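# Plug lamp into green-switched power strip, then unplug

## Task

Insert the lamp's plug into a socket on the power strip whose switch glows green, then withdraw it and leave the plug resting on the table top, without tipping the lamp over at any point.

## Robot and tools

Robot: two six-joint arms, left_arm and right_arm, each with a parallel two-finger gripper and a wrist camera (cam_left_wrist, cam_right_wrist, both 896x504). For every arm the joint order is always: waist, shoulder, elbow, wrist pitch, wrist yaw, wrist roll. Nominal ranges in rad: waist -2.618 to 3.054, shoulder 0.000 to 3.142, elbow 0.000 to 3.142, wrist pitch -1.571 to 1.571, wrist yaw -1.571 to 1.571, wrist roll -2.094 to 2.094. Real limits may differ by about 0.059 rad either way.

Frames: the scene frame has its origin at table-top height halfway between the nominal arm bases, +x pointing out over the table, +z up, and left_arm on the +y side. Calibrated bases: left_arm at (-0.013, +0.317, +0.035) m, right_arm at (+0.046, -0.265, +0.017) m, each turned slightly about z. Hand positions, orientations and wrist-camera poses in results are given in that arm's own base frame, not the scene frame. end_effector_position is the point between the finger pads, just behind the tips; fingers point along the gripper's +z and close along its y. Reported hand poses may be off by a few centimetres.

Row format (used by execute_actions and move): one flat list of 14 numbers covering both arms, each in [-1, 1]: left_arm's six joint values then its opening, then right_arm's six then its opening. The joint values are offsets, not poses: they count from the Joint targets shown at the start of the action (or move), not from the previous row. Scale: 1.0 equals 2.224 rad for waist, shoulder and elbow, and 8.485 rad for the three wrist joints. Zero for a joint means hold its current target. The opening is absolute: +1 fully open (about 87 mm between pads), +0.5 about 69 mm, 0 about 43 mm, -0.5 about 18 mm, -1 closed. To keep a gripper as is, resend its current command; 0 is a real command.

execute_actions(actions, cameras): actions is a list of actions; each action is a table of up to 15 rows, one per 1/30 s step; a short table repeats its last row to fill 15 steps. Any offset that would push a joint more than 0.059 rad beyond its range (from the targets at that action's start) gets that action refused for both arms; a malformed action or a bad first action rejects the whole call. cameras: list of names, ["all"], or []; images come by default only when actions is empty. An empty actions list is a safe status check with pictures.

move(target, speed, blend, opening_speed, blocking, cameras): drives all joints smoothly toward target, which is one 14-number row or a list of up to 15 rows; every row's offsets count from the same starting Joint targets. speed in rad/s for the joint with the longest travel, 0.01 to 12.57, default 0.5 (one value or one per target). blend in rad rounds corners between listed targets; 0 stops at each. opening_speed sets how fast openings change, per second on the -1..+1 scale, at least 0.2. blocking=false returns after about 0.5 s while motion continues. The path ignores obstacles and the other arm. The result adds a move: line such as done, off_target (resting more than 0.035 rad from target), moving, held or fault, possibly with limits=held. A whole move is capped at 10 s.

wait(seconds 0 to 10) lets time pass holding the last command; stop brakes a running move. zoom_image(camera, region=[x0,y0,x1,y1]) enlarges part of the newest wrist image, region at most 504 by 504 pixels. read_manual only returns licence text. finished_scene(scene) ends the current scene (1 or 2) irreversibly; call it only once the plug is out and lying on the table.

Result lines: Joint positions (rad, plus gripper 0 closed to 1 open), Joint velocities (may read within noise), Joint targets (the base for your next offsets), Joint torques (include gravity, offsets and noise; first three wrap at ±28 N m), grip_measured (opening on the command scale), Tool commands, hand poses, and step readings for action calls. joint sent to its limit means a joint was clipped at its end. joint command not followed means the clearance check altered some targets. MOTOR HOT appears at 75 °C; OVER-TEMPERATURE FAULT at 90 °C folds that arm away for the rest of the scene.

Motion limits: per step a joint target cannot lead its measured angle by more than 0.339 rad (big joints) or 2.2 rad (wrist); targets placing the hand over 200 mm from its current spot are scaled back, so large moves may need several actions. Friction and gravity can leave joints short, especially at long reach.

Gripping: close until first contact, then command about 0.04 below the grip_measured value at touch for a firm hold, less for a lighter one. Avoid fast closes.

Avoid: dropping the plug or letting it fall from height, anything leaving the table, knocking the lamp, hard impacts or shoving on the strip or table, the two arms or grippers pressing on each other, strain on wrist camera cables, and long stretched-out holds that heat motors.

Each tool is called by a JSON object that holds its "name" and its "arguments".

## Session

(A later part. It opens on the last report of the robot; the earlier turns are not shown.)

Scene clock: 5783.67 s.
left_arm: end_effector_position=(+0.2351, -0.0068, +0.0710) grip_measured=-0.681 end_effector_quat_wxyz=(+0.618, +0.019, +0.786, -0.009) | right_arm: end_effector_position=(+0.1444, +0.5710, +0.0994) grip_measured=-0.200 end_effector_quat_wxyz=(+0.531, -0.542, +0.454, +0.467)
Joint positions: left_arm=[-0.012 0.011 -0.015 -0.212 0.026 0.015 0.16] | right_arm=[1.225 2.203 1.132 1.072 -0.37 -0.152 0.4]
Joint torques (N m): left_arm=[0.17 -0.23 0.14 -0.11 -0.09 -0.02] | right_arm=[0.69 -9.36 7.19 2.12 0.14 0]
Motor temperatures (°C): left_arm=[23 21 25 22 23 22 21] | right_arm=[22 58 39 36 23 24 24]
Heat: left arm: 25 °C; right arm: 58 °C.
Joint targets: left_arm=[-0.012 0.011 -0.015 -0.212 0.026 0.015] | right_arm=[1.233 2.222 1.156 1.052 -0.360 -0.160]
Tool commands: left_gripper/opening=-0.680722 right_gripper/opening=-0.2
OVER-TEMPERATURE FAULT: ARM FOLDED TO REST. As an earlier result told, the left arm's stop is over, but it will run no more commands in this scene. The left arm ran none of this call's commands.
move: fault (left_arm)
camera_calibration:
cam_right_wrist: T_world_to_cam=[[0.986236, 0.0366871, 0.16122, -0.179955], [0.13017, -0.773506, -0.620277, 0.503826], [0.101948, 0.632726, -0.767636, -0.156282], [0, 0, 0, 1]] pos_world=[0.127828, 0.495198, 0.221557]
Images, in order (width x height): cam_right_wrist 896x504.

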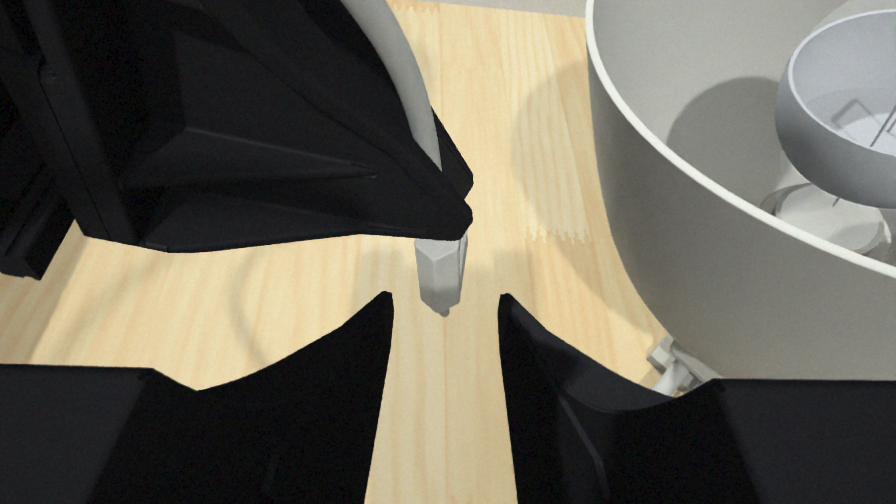

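{"name": "move", "arguments": {"target": [0,0,0,0,0,0,-0.687,0.00562,0.01736,0.02968,-0.00326,0.00126,0,-0.2], "speed": 0.1, "cameras": ["cam_right_wrist"]}}

{"name": "zoom_image", "arguments": {"camera": "cam_right_wrist", "region": [350, 150, 550, 350]}}

Scene clock: 5810.73 s.
left_arm: end_effector_position=(+0.2351, -0.0068, +0.0710) grip_measured=-0.681 end_effector_quat_wxyz=(+0.618, +0.019, +0.786, -0.009) | right_arm: end_effector_position=(+0.1435, +0.5848, +0.0967) grip_measured=-0.200 end_effector_quat_wxyz=(+0.530, -0.543, +0.454, +0.467)
Joint positions: left_arm=[-0.012 0.011 -0.015 -0.212 0.026 0.015 0.16] | right_arm=[1.237 2.243 1.197 1.045 -0.359 -0.152 0.4]
Joint torques (N m): left_arm=[0.08 0.1 0.18 -0.16 -0.08 0.02] | right_arm=[0.69 -9.91 7.34 2.13 0.13 -0.01]
Motor temperatures (°C): left_arm=[23 21 25 22 23 22 21] | right_arm=[22 58 40 36 23 24 24]
Heat: left arm: 25 °C; right arm: 58 °C.
Joint targets: left_arm=[-0.012 0.011 -0.015 -0.212 0.026 0.015] | right_arm=[1.245 2.261 1.222 1.024 -0.349 -0.160]
Tool commands: left_gripper/opening=-0.680722 right_gripper/opening=-0.2
OVER-TEMPERATURE FAULT: ARM FOLDED TO REST. As an earlier result told, the left arm's stop is over, but it will run no more commands in this scene. The left arm ran none of this call's commands.
move: fault (left_arm)
camera_calibration:
cam_right_wrist: T_world_to_cam=[[0.98632, 0.0385329, 0.160274, -0.180139], [0.130771, -0.774847, -0.618475, 0.513619], [0.100356, 0.630973, -0.769286, -0.16558], [0, 0, 0, 1]] pos_world=[0.127125, 0.509394, 0.219154]
Images, in order (width x height): cam_right_wrist 896x504.

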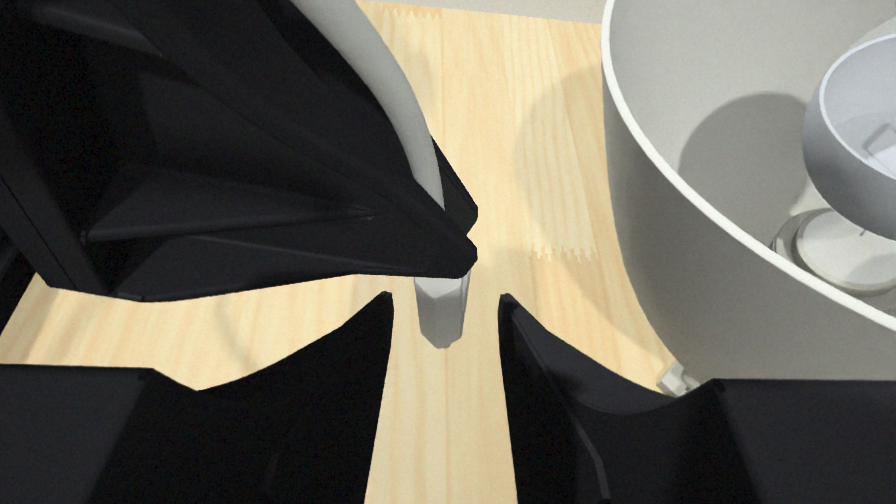

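Scaled by 2.520.

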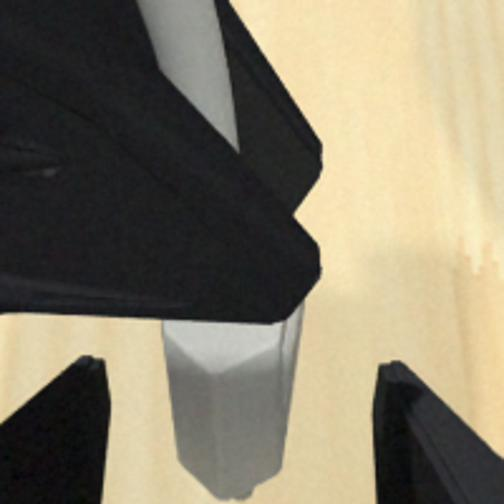

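{"name": "move", "arguments": {"target": [0,0,0,0,0,0,-0.687,0.00153,0.0045,0.0083,-0.00094,0.0004,0,-0.2], "speed": 0.1, "cameras": ["cam_right_wrist"]}}

{"name": "zoom_image", "arguments": {"camera": "cam_right_wrist", "region": [350, 180, 550, 380]}}

Scene clock: 5830.17 s.
left_arm: end_effector_position=(+0.2351, -0.0068, +0.0710) grip_measured=-0.681 end_effector_quat_wxyz=(+0.618, +0.019, +0.786, -0.009) | right_arm: end_effector_position=(+0.1435, +0.5886, +0.0966) grip_measured=-0.200 end_effector_quat_wxyz=(+0.531, -0.542, +0.454, +0.467)
Joint positions: left_arm=[-0.012 0.011 -0.015 -0.212 0.026 0.015 0.16] | right_arm=[1.241 2.253 1.215 1.037 -0.355 -0.152 0.4]
Joint torques (N m): left_arm=[0.13 0.02 0.14 -0.12 -0.08 0.06] | right_arm=[0.72 -9.94 7.38 2.17 0.11 0]
Motor temperatures (°C): left_arm=[23 21 25 22 23 22 21] | right_arm=[22 58 40 37 23 24 24]
Heat: left arm: 25 °C; right arm: 58 °C.
Joint targets: left_arm=[-0.012 0.011 -0.015 -0.212 0.026 0.015] | right_arm=[1.248 2.271 1.241 1.017 -0.346 -0.160]
Tool commands: left_gripper/opening=-0.680722 right_gripper/opening=-0.2
OVER-TEMPERATURE FAULT: ARM FOLDED TO REST. As an earlier result told, the left arm's stop is over, but it will run no more commands in this scene. The left arm ran none of this call's commands.
move: fault (left_arm)
camera_calibration:
cam_right_wrist: T_world_to_cam=[[0.986324, 0.0377331, 0.160438, -0.179893], [0.13028, -0.774742, -0.61871, 0.516486], [0.100952, 0.631151, -0.769063, -0.168208], [0, 0, 0, 1]] pos_world=[0.127126, 0.513095, 0.219054]
Images, in order (width x height): cam_right_wrist 896x504.

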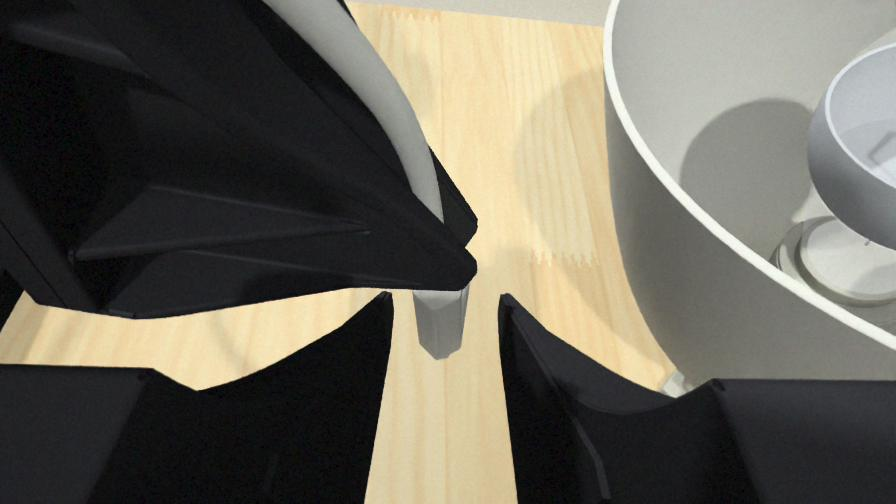

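Scaled by 2.520.

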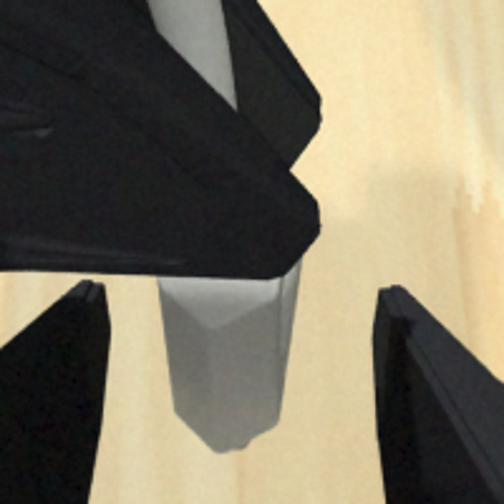

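{"name": "move", "arguments": {"target": [0,0,0,0,0,0,-0.687,0,0,0,0,0,0,-0.75], "speed": 0.1, "opening_speed": 0.3, "cameras": ["cam_right_wrist"]}}

{"name": "zoom_image", "arguments": {"camera": "cam_right_wrist", "region": [350, 180, 550, 380]}}

Scene clock: 5838.67 s.
left_arm: end_effector_position=(+0.2351, -0.0068, +0.0710) grip_measured=-0.680 end_effector_quat_wxyz=(+0.618, +0.019, +0.786, -0.009) | right_arm: end_effector_position=(+0.1437, +0.5885, +0.0961) grip_measured=-0.616 end_effector_quat_wxyz=(+0.530, -0.543, +0.455, +0.466)
Joint positions: left_arm=[-0.012 0.011 -0.015 -0.212 0.026 0.015 0.16] | right_arm=[1.241 2.253 1.215 1.034 -0.354 -0.152 0.192]
Joint torques (N m): left_arm=[0.05 -0.08 0.08 -0.14 -0.11 -0.02] | right_arm=[0.7 -9.91 7.42 2.15 0.14 0.01]
Motor temperatures (°C): left_arm=[23 21 25 22 23 22 21] | right_arm=[22 60 41 37 23 24 24]
Heat: left arm: 25 °C; right arm: 60 °C.
Joint targets: left_arm=[-0.012 0.011 -0.015 -0.212 0.026 0.015] | right_arm=[1.248 2.271 1.241 1.016 -0.346 -0.160]
Tool commands: left_gripper/opening=-0.679676 right_gripper/opening=-0.75
OVER-TEMPERATURE FAULT: ARM FOLDED TO REST. As an earlier result told, the left arm's stop is over, but it will run no more commands in this scene. The left arm ran none of this call's commands.
move: fault (left_arm)
camera_calibration:
cam_right_wrist: T_world_to_cam=[[0.986429, 0.0369832, 0.159969, -0.179462], [0.129173, -0.776236, -0.617068, 0.516926], [0.101353, 0.629357, -0.770479, -0.167474], [0, 0, 0, 1]] pos_world=[0.127227, 0.513294, 0.218651]
Images, in order (width x height): cam_right_wrist 896x504.

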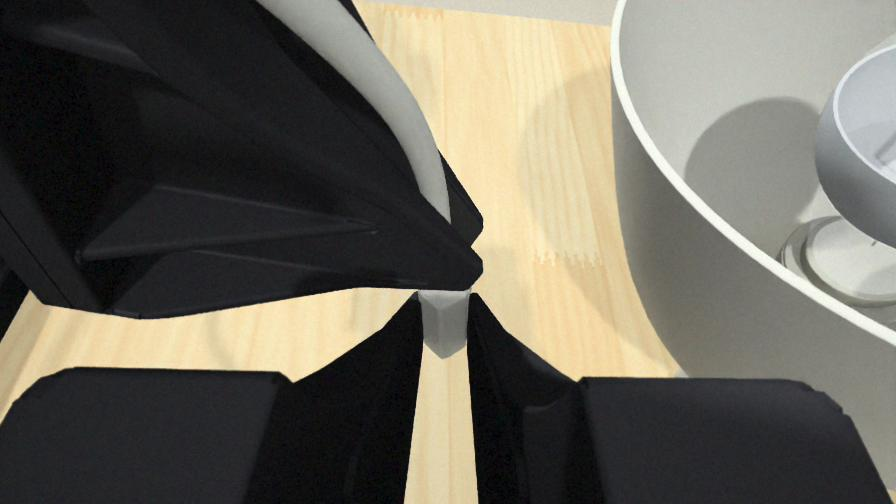

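Scaled by 2.520.

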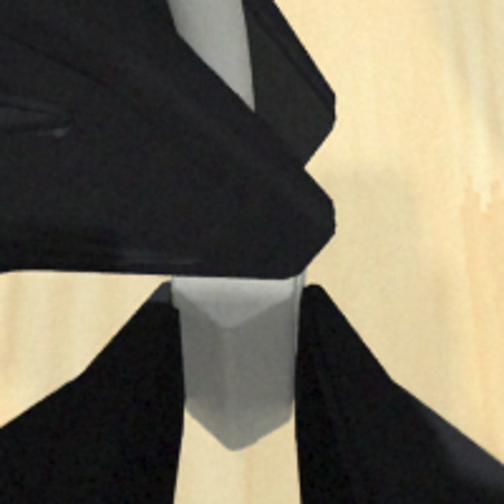

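{"name": "move", "arguments": {"target": [0,0,0,0,0,0,-0.687,-0.02338,0.01259,0.01461,-0.00059,-0.00684,0,-0.75], "speed": 0.05, "cameras": ["cam_right_wrist", "cam_left_wrist"]}}

{"name": "zoom_image", "arguments": {"camera": "cam_right_wrist", "region": [350, 180, 550, 380]}}

Scene clock: 5886.50 s.
left_arm: end_effector_position=(+0.2351, -0.0056, +0.0710) grip_measured=-0.675 end_effector_quat_wxyz=(+0.618, +0.017, +0.786, -0.007) | right_arm: end_effector_position=(+0.1583, +0.5887, +0.0904) grip_measured=-0.616 end_effector_quat_wxyz=(+0.525, -0.547, +0.452, +0.470)
Joint positions: left_arm=[-0.012 0.011 -0.015 -0.212 0.02 0.015 0.162] | right_arm=[1.203 2.282 1.247 1.027 -0.408 -0.152 0.192]
Joint torques (N m): left_arm=[0.09 -0.09 0.21 -0.1 -0.08 0.04] | right_arm=[-0.65 -10.3 7.41 2.16 0.09 -0.01]
Motor temperatures (°C): left_arm=[23 21 25 22 23 22 21] | right_arm=[22 64 42 35 23 24 25]
Heat: left arm: 25 °C; right arm: 64 °C.
Joint targets: left_arm=[-0.012 0.011 -0.015 -0.212 0.020 0.015] | right_arm=[1.196 2.299 1.273 1.011 -0.404 -0.160]
Tool commands: left_gripper/opening=-0.675175 right_gripper/opening=-0.75
OVER-TEMPERATURE FAULT: ARM FOLDED TO REST. As an earlier result told, the left arm's stop is over, but it will run no more commands in this scene. The left arm ran none of this call's commands.
move: fault (left_arm)
camera_calibration:
cam_left_wrist: T_world_to_cam=[[0.00668387, -0.999456, -0.0322958, -0.00294245], [-0.878419, 0.00956476, -0.477795, 0.266218], [0.477844, 0.0315628, -0.877877, 0.0951214], [0, 0, 0, 1]] pos_world=[0.188417, -0.00848945, 0.210607]
cam_right_wrist: T_world_to_cam=[[0.985953, 0.0542269, 0.157977, -0.202852], [0.141101, -0.77653, -0.614078, 0.509754], [0.0893743, 0.627742, -0.773273, -0.170351], [0, 0, 0, 1]] pos_world=[0.143301, 0.513776, 0.213347]

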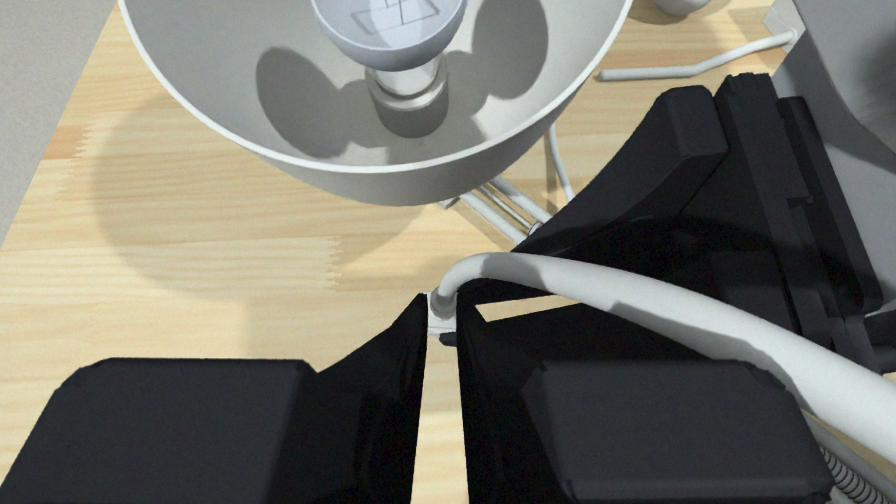

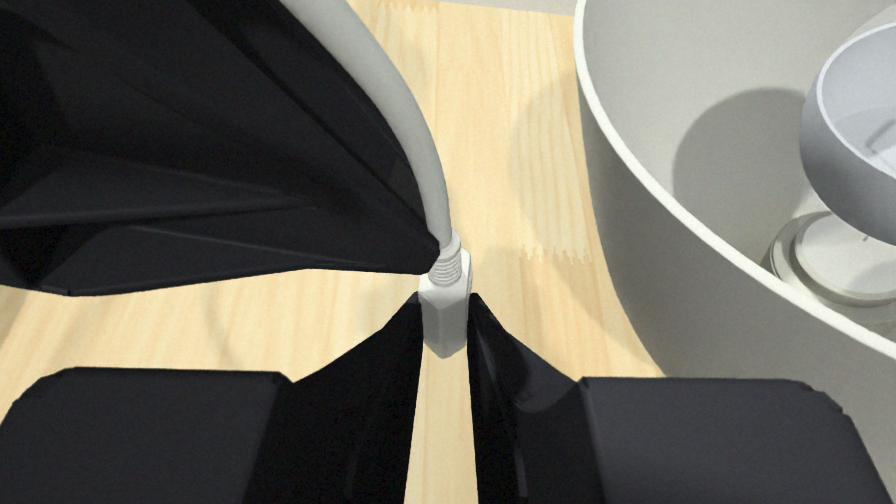

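Scaled by 2.520.

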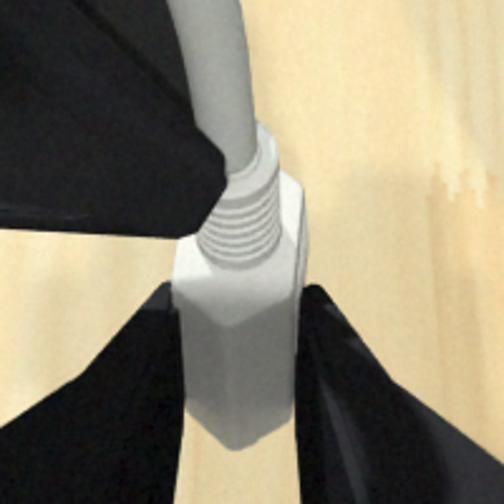

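{"name": "move", "arguments": {"target": [0,0,0,0,0,0,-0.687,-0.0118,0.0008,0.0008,0,-0.0031,0,-0.75], "speed": 0.05, "cameras": ["cam_right_wrist", "cam_left_wrist"]}}

{"name": "zoom_image", "arguments": {"camera": "cam_right_wrist", "region": [350, 180, 550, 380]}}

Scene clock: 5938.07 s.
left_arm: end_effector_position=(+0.2351, -0.0056, +0.0710) grip_measured=-0.675 end_effector_quat_wxyz=(+0.618, +0.017, +0.786, -0.007) | right_arm: end_effector_position=(+0.1741, +0.5842, +0.0900) grip_measured=-0.616 end_effector_quat_wxyz=(+0.530, -0.541, +0.460, +0.463)
Joint positions: left_arm=[-0.012 0.011 -0.015 -0.212 0.02 0.015 0.162] | right_arm=[1.176 2.282 1.247 1.026 -0.408 -0.152 0.192]
Joint torques (N m): left_arm=[0.1 0.14 0.23 -0.12 -0.1 0.05] | right_arm=[-0.59 -10.19 7.61 2.19 -0.18 -0.01]
Motor temperatures (°C): left_arm=[23 21 25 22 23 22 21] | right_arm=[22 60 41 36 23 24 26]
Heat: left arm: 25 °C; right arm: 60 °C.
Joint targets: left_arm=[-0.012 0.011 -0.015 -0.212 0.020 0.015] | right_arm=[1.170 2.301 1.275 1.011 -0.430 -0.160]
Tool commands: left_gripper/opening=-0.675175 right_gripper/opening=-0.75
OVER-TEMPERATURE FAULT: ARM FOLDED TO REST. As an earlier result told, the left arm's stop is over, but it will run no more commands in this scene. The left arm ran none of this call's commands.
move: fault (left_arm)
camera_calibration:
cam_left_wrist: T_world_to_cam=[[0.00668387, -0.999456, -0.0322958, -0.00294245], [-0.878419, 0.00956476, -0.477795, 0.266218], [0.477844, 0.0315628, -0.877877, 0.0951214], [0, 0, 0, 1]] pos_world=[0.188417, -0.00848945, 0.210607]
cam_right_wrist: T_world_to_cam=[[0.987165, 0.028162, 0.157201, -0.203069], [0.119868, -0.7811, -0.612792, 0.509907], [0.105532, 0.62377, -0.77445, -0.169598], [0, 0, 0, 1]] pos_world=[0.15724, 0.509797, 0.213045]

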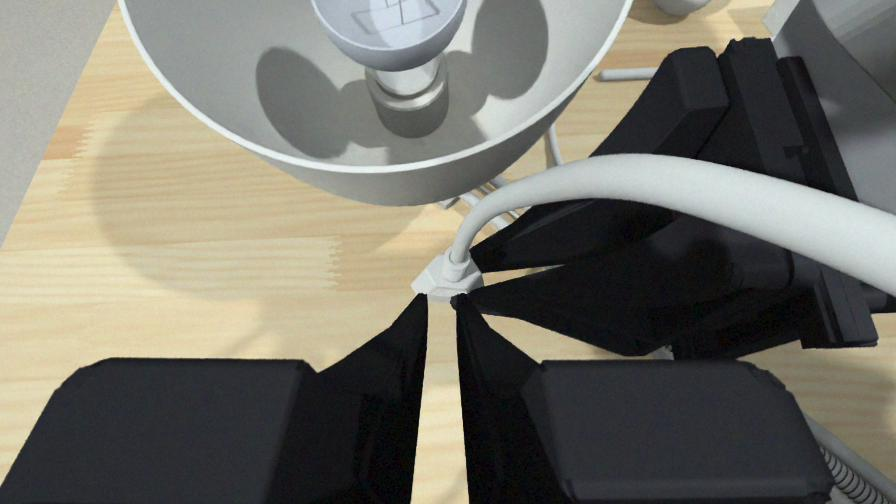

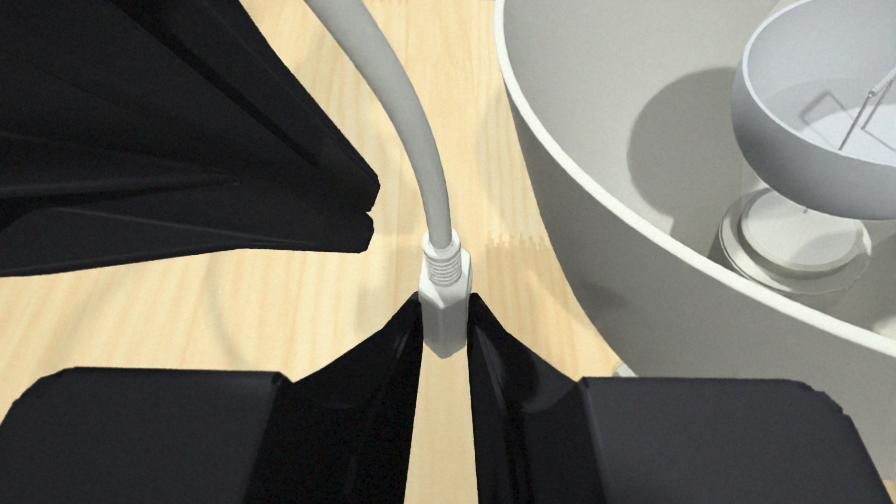

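Scaled by 2.520.

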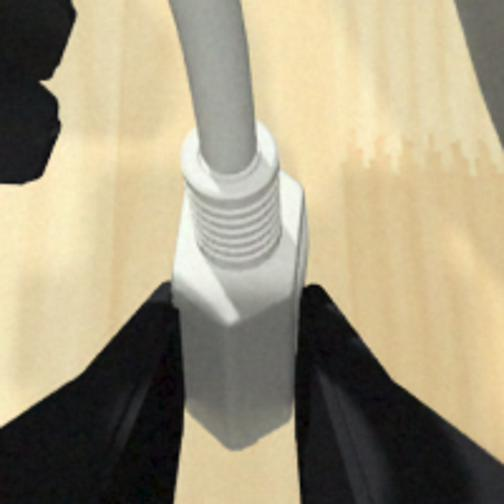

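{"name": "move", "arguments": {"target": [[0,0,0,0,0,0,-0.687,0.00326,-0.0625,-0.06104,-0.01308,0.00183,0,-0.75],[0,0,0,0,0,0,-0.687,0.01304,-0.25,-0.24416,-0.05233,0.00731,-0.10018,-0.75]], "speed": [0.15, 0.35], "blend": [0.05, 0], "cameras": ["cam_right_wrist", "cam_left_wrist"]}}

Scene clock: 6123.07 s.
left_arm: end_effector_position=(+0.2351, -0.0056, +0.0710) grip_measured=-0.675 end_effector_quat_wxyz=(+0.618, +0.017, +0.786, -0.007) | right_arm: end_effector_position=(+0.1447, +0.4476, +0.0714) grip_measured=-0.617 end_effector_quat_wxyz=(-0.514, +0.781, -0.288, -0.206)
Joint positions: left_arm=[-0.012 0.011 -0.015 -0.212 0.02 0.015 0.162] | right_arm=[1.191 1.766 0.749 0.588 -0.375 -1.003 0.192]
Joint torques (N m): left_arm=[-0.12 -0.09 0.16 -0.1 -0.06 -0.03] | right_arm=[0.73 -9.58 3.52 2.06 0.01 0.06]
Motor temperatures (°C): left_arm=[23 21 25 22 23 22 21] | right_arm=[22 62 41 37 24 24 27]
Heat: left arm: 25 °C; right arm: 62 °C.
Joint targets: left_arm=[-0.012 0.011 -0.015 -0.212 0.020 0.015] | right_arm=[1.199 1.745 0.732 0.567 -0.368 -1.010]
Tool commands: left_gripper/opening=-0.675175 right_gripper/opening=-0.75
OVER-TEMPERATURE FAULT: ARM FOLDED TO REST. As an earlier result told, the left arm's stop is over, but it will run no more commands in this scene. The left arm ran none of this call's commands.
move: fault (left_arm)
camera_calibration:
cam_left_wrist: T_world_to_cam=[[0.00668387, -0.999456, -0.0322958, -0.00294245], [-0.878419, 0.00956476, -0.477795, 0.266218], [0.477844, 0.0315628, -0.877877, 0.0951214], [0, 0, 0, 1]] pos_world=[0.188417, -0.00848945, 0.210607]
cam_right_wrist: T_world_to_cam=[[0.653595, 0.320481, 0.685642, -0.28763], [0.502415, -0.861247, -0.0763712, 0.337596], [0.566031, 0.394393, -0.723922, -0.0633271], [0, 0, 0, 1]] pos_world=[0.0542253, 0.407909, 0.17715]

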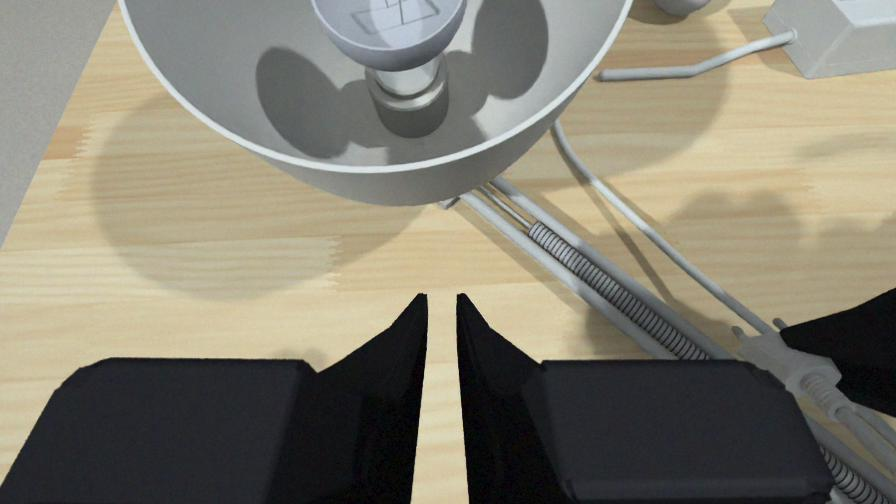

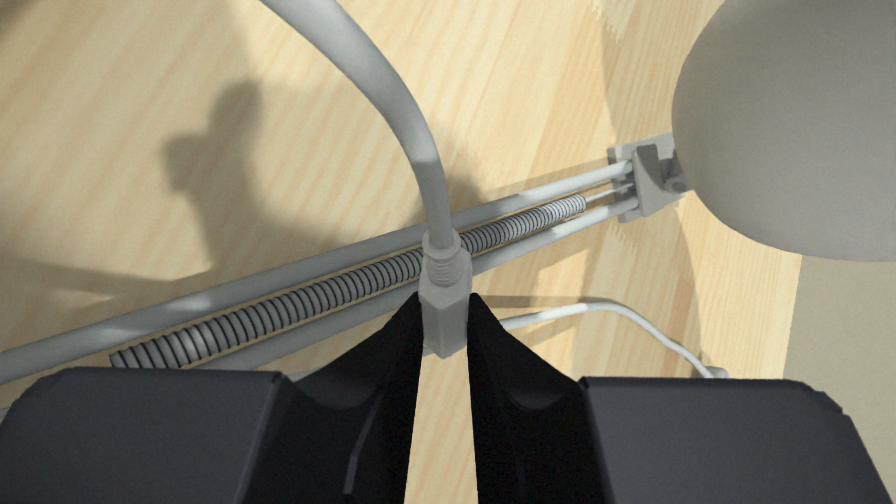

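{"name": "move", "arguments": {"target": [[0,0,0,0,0,0,-0.687,0,-0.02923,0,0,0,0,-0.75],[0,0,0,0,0,0,-0.687,-0.08813,-0.02878,-0.0045,-0.00236,0,0,-0.75],[0,0,0,0,0,0,-0.687,-0.08813,0.04991,-0.02833,0.02381,0,0,-0.75]], "speed": [0.2, 0.3, 0.2], "blend": [0.02, 0.03, 0], "cameras": ["cam_right_wrist", "cam_left_wrist"]}}

Scene clock: 6207.40 s.
left_arm: end_effector_position=(+0.2351, -0.0056, +0.0710) grip_measured=-0.675 end_effector_quat_wxyz=(+0.618, +0.017, +0.786, -0.007) | right_arm: end_effector_position=(+0.2227, +0.4101, +0.0485) grip_measured=-0.617 end_effector_quat_wxyz=(-0.542, +0.747, -0.353, -0.155)
Joint positions: left_arm=[-0.012 0.011 -0.015 -0.212 0.02 0.015 0.162] | right_arm=[1.007 1.844 0.684 0.758 -0.372 -1.004 0.192]
Joint torques (N m): left_arm=[0.23 -0.01 0.21 -0.13 -0.07 0.01] | right_arm=[-0.35 -6.64 3.12 2.42 -0.01 0.05]
Motor temperatures (°C): left_arm=[23 21 25 22 23 22 21] | right_arm=[22 59 37 34 23 24 27]
Heat: left arm: 25 °C; right arm: 59 °C.
Joint targets: left_arm=[-0.012 0.011 -0.015 -0.212 0.020 0.015] | right_arm=[1.003 1.855 0.669 0.769 -0.368 -1.010]
Tool commands: left_gripper/opening=-0.675175 right_gripper/opening=-0.75
OVER-TEMPERATURE FAULT: ARM FOLDED TO REST. As an earlier result told, the left arm's stop is over, but it will run no more commands in this scene. The left arm ran none of this call's commands.
move: fault (left_arm)
camera_calibration:
cam_left_wrist: T_world_to_cam=[[0.00668387, -0.999456, -0.0322958, -0.00294245], [-0.878419, 0.00956476, -0.477795, 0.266218], [0.477844, 0.0315628, -0.877877, 0.0951214], [0, 0, 0, 1]] pos_world=[0.188417, -0.00848945, 0.210607]
cam_right_wrist: T_world_to_cam=[[0.690395, 0.178948, 0.700951, -0.261766], [0.335929, -0.937427, -0.0915508, 0.333455], [0.640708, 0.298676, -0.707309, -0.0874312], [0, 0, 0, 1]] pos_world=[0.124723, 0.385546, 0.152172]

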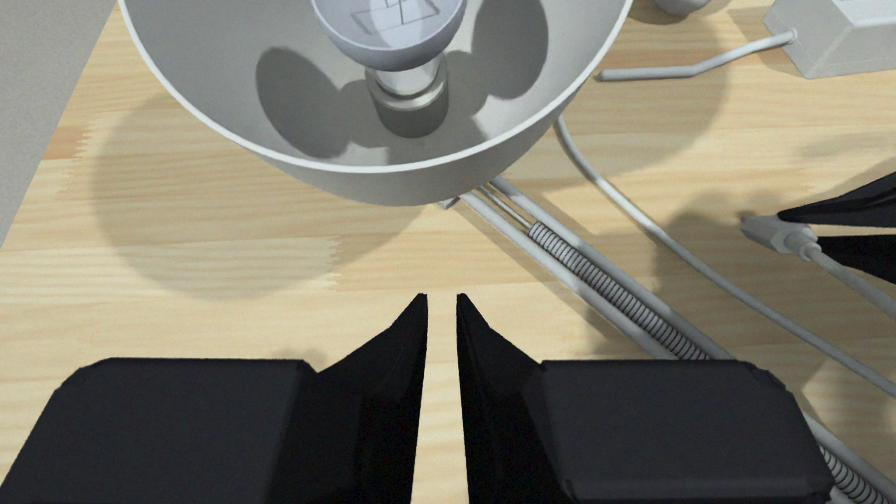

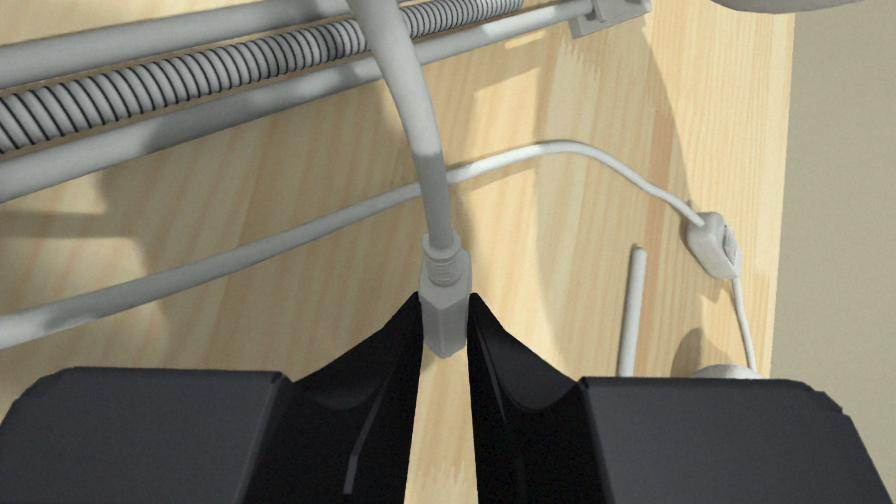

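{"name": "move", "arguments": {"target": [0,0,0,0,0,0,-0.687,0,0.0141,-0.003,0.0045,0,0,-0.75], "speed": 0.05, "cameras": ["cam_right_wrist", "cam_left_wrist"]}}

{"name": "zoom_image", "arguments": {"camera": "cam_left_wrist", "region": [696, 150, 896, 350]}}

Scene clock: 6226.03 s.
left_arm: end_effector_position=(+0.2351, -0.0056, +0.0710) grip_measured=-0.675 end_effector_quat_wxyz=(+0.618, +0.017, +0.786, -0.007) | right_arm: end_effector_position=(+0.2230, +0.4106, +0.0417) grip_measured=-0.617 end_effector_quat_wxyz=(-0.543, +0.746, -0.352, -0.155)
Joint positions: left_arm=[-0.012 0.011 -0.015 -0.212 0.02 0.015 0.162] | right_arm=[1.007 1.873 0.678 0.796 -0.372 -1.004 0.192]
Joint torques (N m): left_arm=[-0.08 0.09 0.23 -0.15 -0.06 0.04] | right_arm=[-0.38 -6.5 3.03 2.42 -0.01 0.06]
Motor temperatures (°C): left_arm=[23 21 25 22 23 22 21] | right_arm=[22 56 36 36 23 24 27]
Heat: left arm: 25 °C; right arm: 56 °C.
Joint targets: left_arm=[-0.012 0.011 -0.015 -0.212 0.020 0.015] | right_arm=[1.003 1.887 0.662 0.807 -0.368 -1.010]
Tool commands: left_gripper/opening=-0.675175 right_gripper/opening=-0.75
OVER-TEMPERATURE FAULT: ARM FOLDED TO REST. As an earlier result told, the left arm's stop is over, but it will run no more commands in this scene. The left arm ran none of this call's commands.
move: fault (left_arm)
camera_calibration:
cam_left_wrist: T_world_to_cam=[[0.00668387, -0.999456, -0.0322958, -0.00294245], [-0.878419, 0.00956476, -0.477795, 0.266218], [0.477844, 0.0315628, -0.877877, 0.0951214], [0, 0, 0, 1]] pos_world=[0.188417, -0.00848945, 0.210607]
cam_right_wrist: T_world_to_cam=[[0.689434, 0.1774, 0.702289, -0.256375], [0.336067, -0.937218, -0.0931716, 0.333099], [0.64167, 0.300252, -0.705768, -0.0935297], [0, 0, 0, 1]] pos_world=[0.124825, 0.38575, 0.145074]

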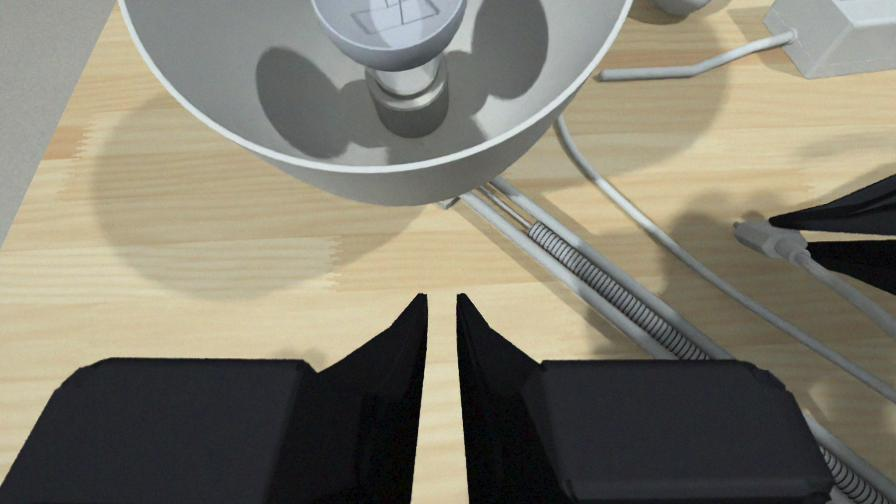

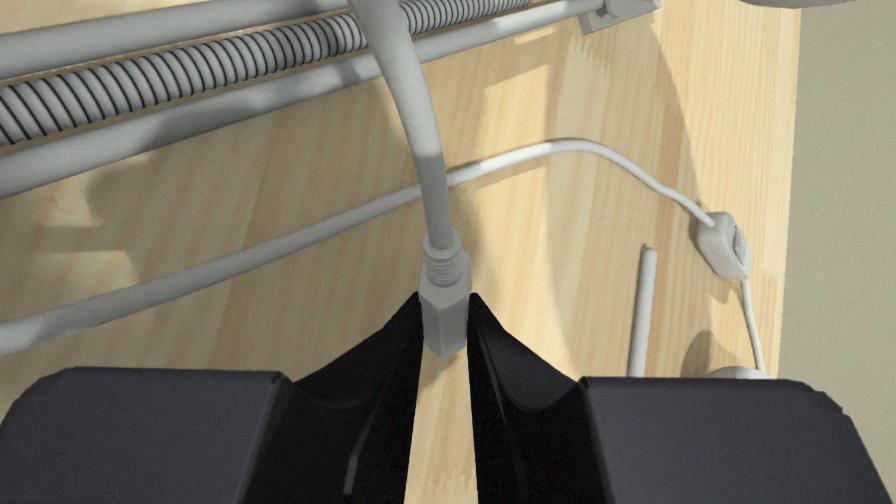

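Scaled by 2.520.

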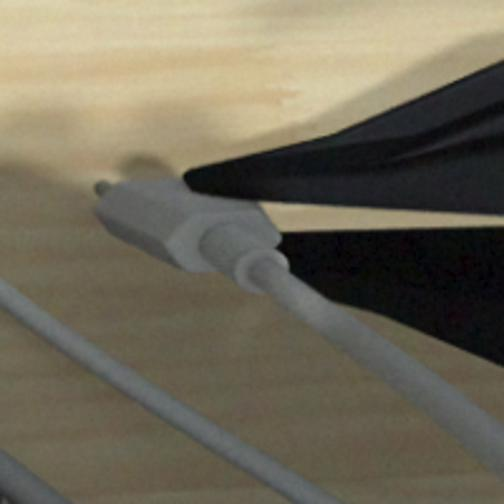

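{"name": "move", "arguments": {"target": [0,0,0,0,0,0,-0.687,0,0.0106,-0.0022,0.0034,0,0,-0.75], "speed": 0.04, "cameras": ["cam_left_wrist"]}}

{"name": "zoom_image", "arguments": {"camera": "cam_left_wrist", "region": [696, 150, 896, 350]}}

Scene clock: 6231.93 s.
left_arm: end_effector_position=(+0.2351, -0.0056, +0.0710) grip_measured=-0.675 end_effector_quat_wxyz=(+0.618, +0.017, +0.786, -0.007) | right_arm: end_effector_position=(+0.2238, +0.4120, +0.0374) grip_measured=-0.617 end_effector_quat_wxyz=(-0.545, +0.745, -0.351, -0.155)
Joint positions: left_arm=[-0.012 0.011 -0.015 -0.212 0.02 0.015 0.162] | right_arm=[1.007 1.897 0.678 0.825 -0.372 -1.004 0.192]
Joint torques (N m): left_arm=[0.06 -0.08 0.32 -0.17 -0.11 0.01] | right_arm=[-0.35 -6.68 2.43 2.43 -0.01 0.06]
Motor temperatures (°C): left_arm=[23 21 25 22 23 22 21] | right_arm=[22 55 36 36 23 24 27]
Heat: left arm: 25 °C; right arm: 55 °C.
Joint targets: left_arm=[-0.012 0.011 -0.015 -0.212 0.020 0.015] | right_arm=[1.003 1.911 0.657 0.836 -0.368 -1.010]
Tool commands: left_gripper/opening=-0.675175 right_gripper/opening=-0.75
OVER-TEMPERATURE FAULT: ARM FOLDED TO REST. As an earlier result told, the left arm's stop is over, but it will run no more commands in this scene. The left arm ran none of this call's commands.
move: fault (left_arm)
camera_calibration:
cam_left_wrist: T_world_to_cam=[[0.00668387, -0.999456, -0.0322958, -0.00294245], [-0.878419, 0.00956476, -0.477795, 0.266218], [0.477844, 0.0315628, -0.877877, 0.0951214], [0, 0, 0, 1]] pos_world=[0.188417, -0.00848945, 0.210607]
Images, in order (width x height): cam_left_wrist 896x504.

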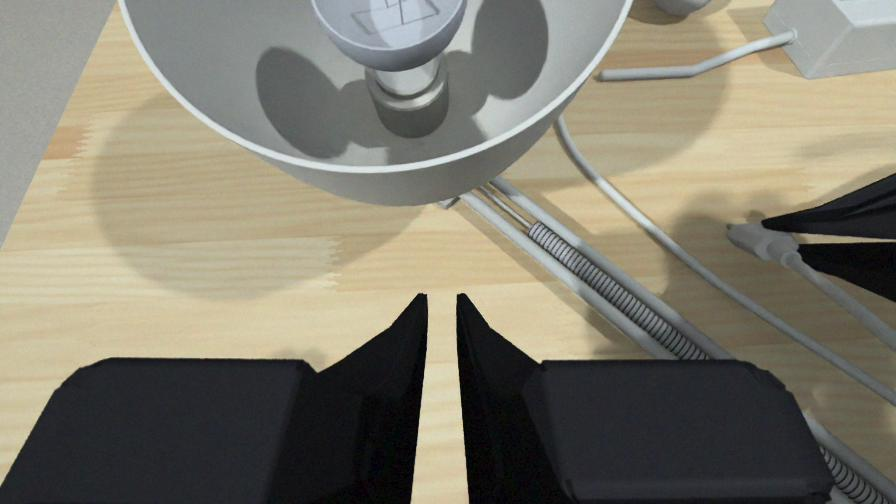

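Scaled by 2.520.

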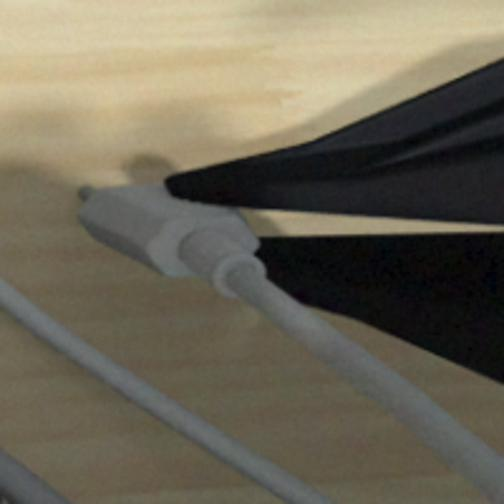

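{"name": "move", "arguments": {"target": [0,0,0,0,0,0,-0.687,0,0.0095,-0.0035,0.0026,0,0,-0.75], "speed": 0.04, "cameras": ["cam_left_wrist"]}}

{"name": "zoom_image", "arguments": {"camera": "cam_left_wrist", "region": [696, 150, 896, 350]}}

Scene clock: 6242.50 s.
left_arm: end_effector_position=(+0.2351, -0.0056, +0.0710) grip_measured=-0.675 end_effector_quat_wxyz=(+0.618, +0.017, +0.786, -0.007) | right_arm: end_effector_position=(+0.2242, +0.4124, +0.0362) grip_measured=-0.617 end_effector_quat_wxyz=(-0.552, +0.743, -0.346, -0.153)
Joint positions: left_arm=[-0.012 0.011 -0.015 -0.212 0.02 0.015 0.162] | right_arm=[1.007 1.914 0.668 0.868 -0.372 -1.008 0.192]
Joint torques (N m): left_arm=[0.2 -0.23 0.27 -0.11 -0.11 0.01] | right_arm=[-0.34 -6.26 2.54 2.2 0 0.11]
Heat: left arm: 25 °C; right arm: 54 °C.
Joint targets: left_arm=[-0.012 0.011 -0.015 -0.212 0.020 0.015] | right_arm=[1.003 1.932 0.649 0.859 -0.368 -1.010]
Tool commands: left_gripper/opening=-0.675175 right_gripper/opening=-0.75
OVER-TEMPERATURE FAULT: ARM FOLDED TO REST. As an earlier result told, the left arm's stop is over, but it will run no more commands in this scene. The left arm ran none of this call's commands.
move: fault (left_arm)
camera_calibration:
cam_left_wrist: T_world_to_cam=[[0.00668387, -0.999456, -0.0322958, -0.00294245], [-0.878419, 0.00956476, -0.477795, 0.266218], [0.477844, 0.0315628, -0.877877, 0.0951214], [0, 0, 0, 1]] pos_world=[0.188417, -0.00848945, 0.210607]
Images, in order (width x height): cam_left_wrist 896x504.

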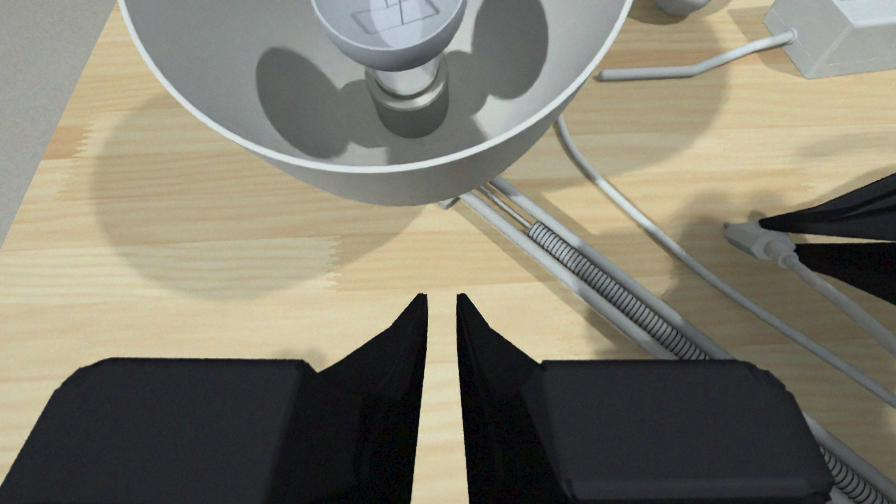

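Scaled by 2.520.

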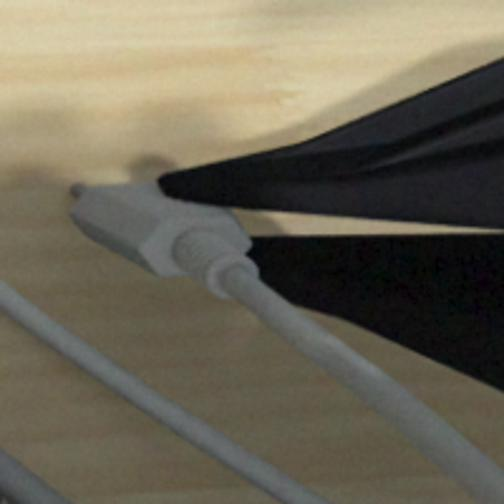

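{"name": "move", "arguments": {"target": [0,0,0,0,0,0,-0.687,0,-0.002,0,0,0,0,-0.45], "speed": 0.05, "opening_speed": 0.2, "cameras": ["cam_left_wrist","cam_right_wrist"]}}

{"name": "zoom_image", "arguments": {"camera": "cam_left_wrist", "region": [696, 150, 896, 350]}}

Scene clock: 6250.57 s.
left_arm: end_effector_position=(+0.2351, -0.0056, +0.0710) grip_measured=-0.675 end_effector_quat_wxyz=(+0.618, +0.017, +0.786, -0.007) | right_arm: end_effector_position=(+0.2242, +0.4124, +0.0362) grip_measured=-0.450 end_effector_quat_wxyz=(-0.552, +0.743, -0.346, -0.153)
Joint positions: left_arm=[-0.012 0.011 -0.015 -0.212 0.02 0.015 0.162] | right_arm=[1.007 1.914 0.668 0.868 -0.372 -1.008 0.275]
Joint torques (N m): left_arm=[0.1 0.12 -0.01 -0.12 -0.13 0.02] | right_arm=[-0.38 -6.71 2.51 2.2 0 0.12]
Heat: left arm: 25 °C; right arm: 53 °C.
Joint targets: left_arm=[-0.012 0.011 -0.015 -0.212 0.020 0.015] | right_arm=[1.003 1.927 0.650 0.858 -0.368 -1.010]
Tool commands: left_gripper/opening=-0.675175 right_gripper/opening=-0.45
OVER-TEMPERATURE FAULT: ARM FOLDED TO REST. As an earlier result told, the left arm's stop is over, but it will run no more commands in this scene. The left arm ran none of this call's commands.
move: fault (left_arm)
camera_calibration:
cam_left_wrist: T_world_to_cam=[[0.00668387, -0.999456, -0.0322958, -0.00294245], [-0.878419, 0.00956476, -0.477795, 0.266218], [0.477844, 0.0315628, -0.877877, 0.0951214], [0, 0, 0, 1]] pos_world=[0.188417, -0.00848945, 0.210607]
cam_right_wrist: T_world_to_cam=[[0.678166, 0.165806, 0.715961, -0.246913], [0.338986, -0.934962, -0.104568, 0.332714], [0.652058, 0.313615, -0.690265, -0.107027], [0, 0, 0, 1]] pos_world=[0.12445, 0.38558, 0.137694]

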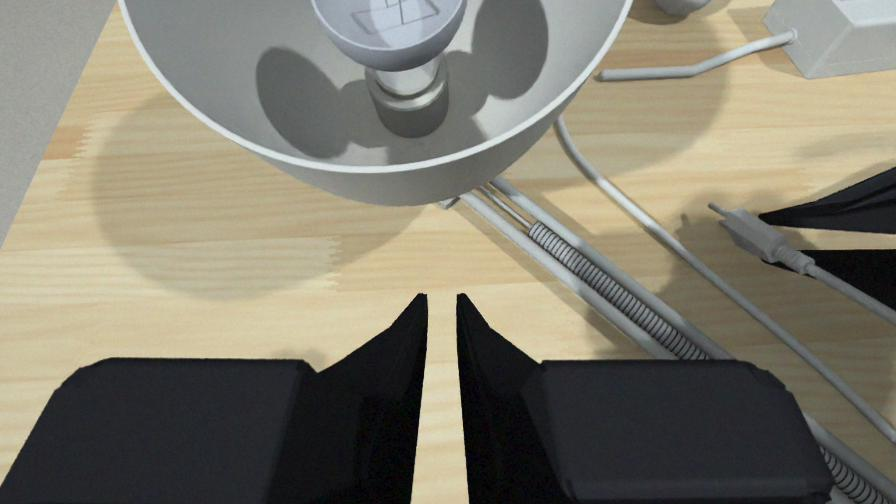

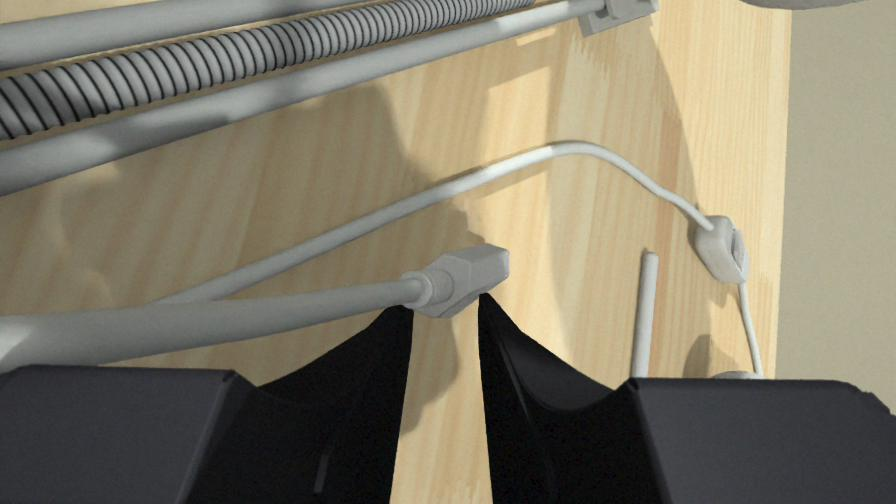

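Scaled by 2.520.

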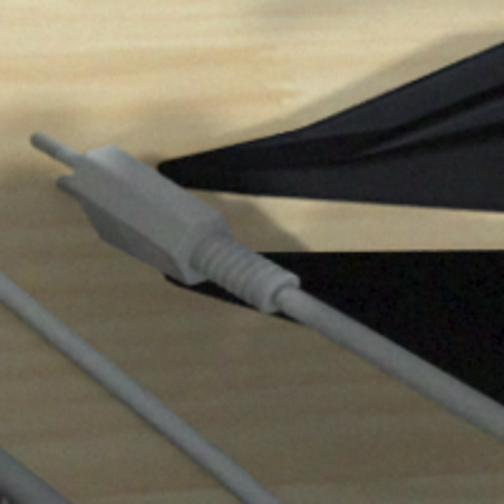

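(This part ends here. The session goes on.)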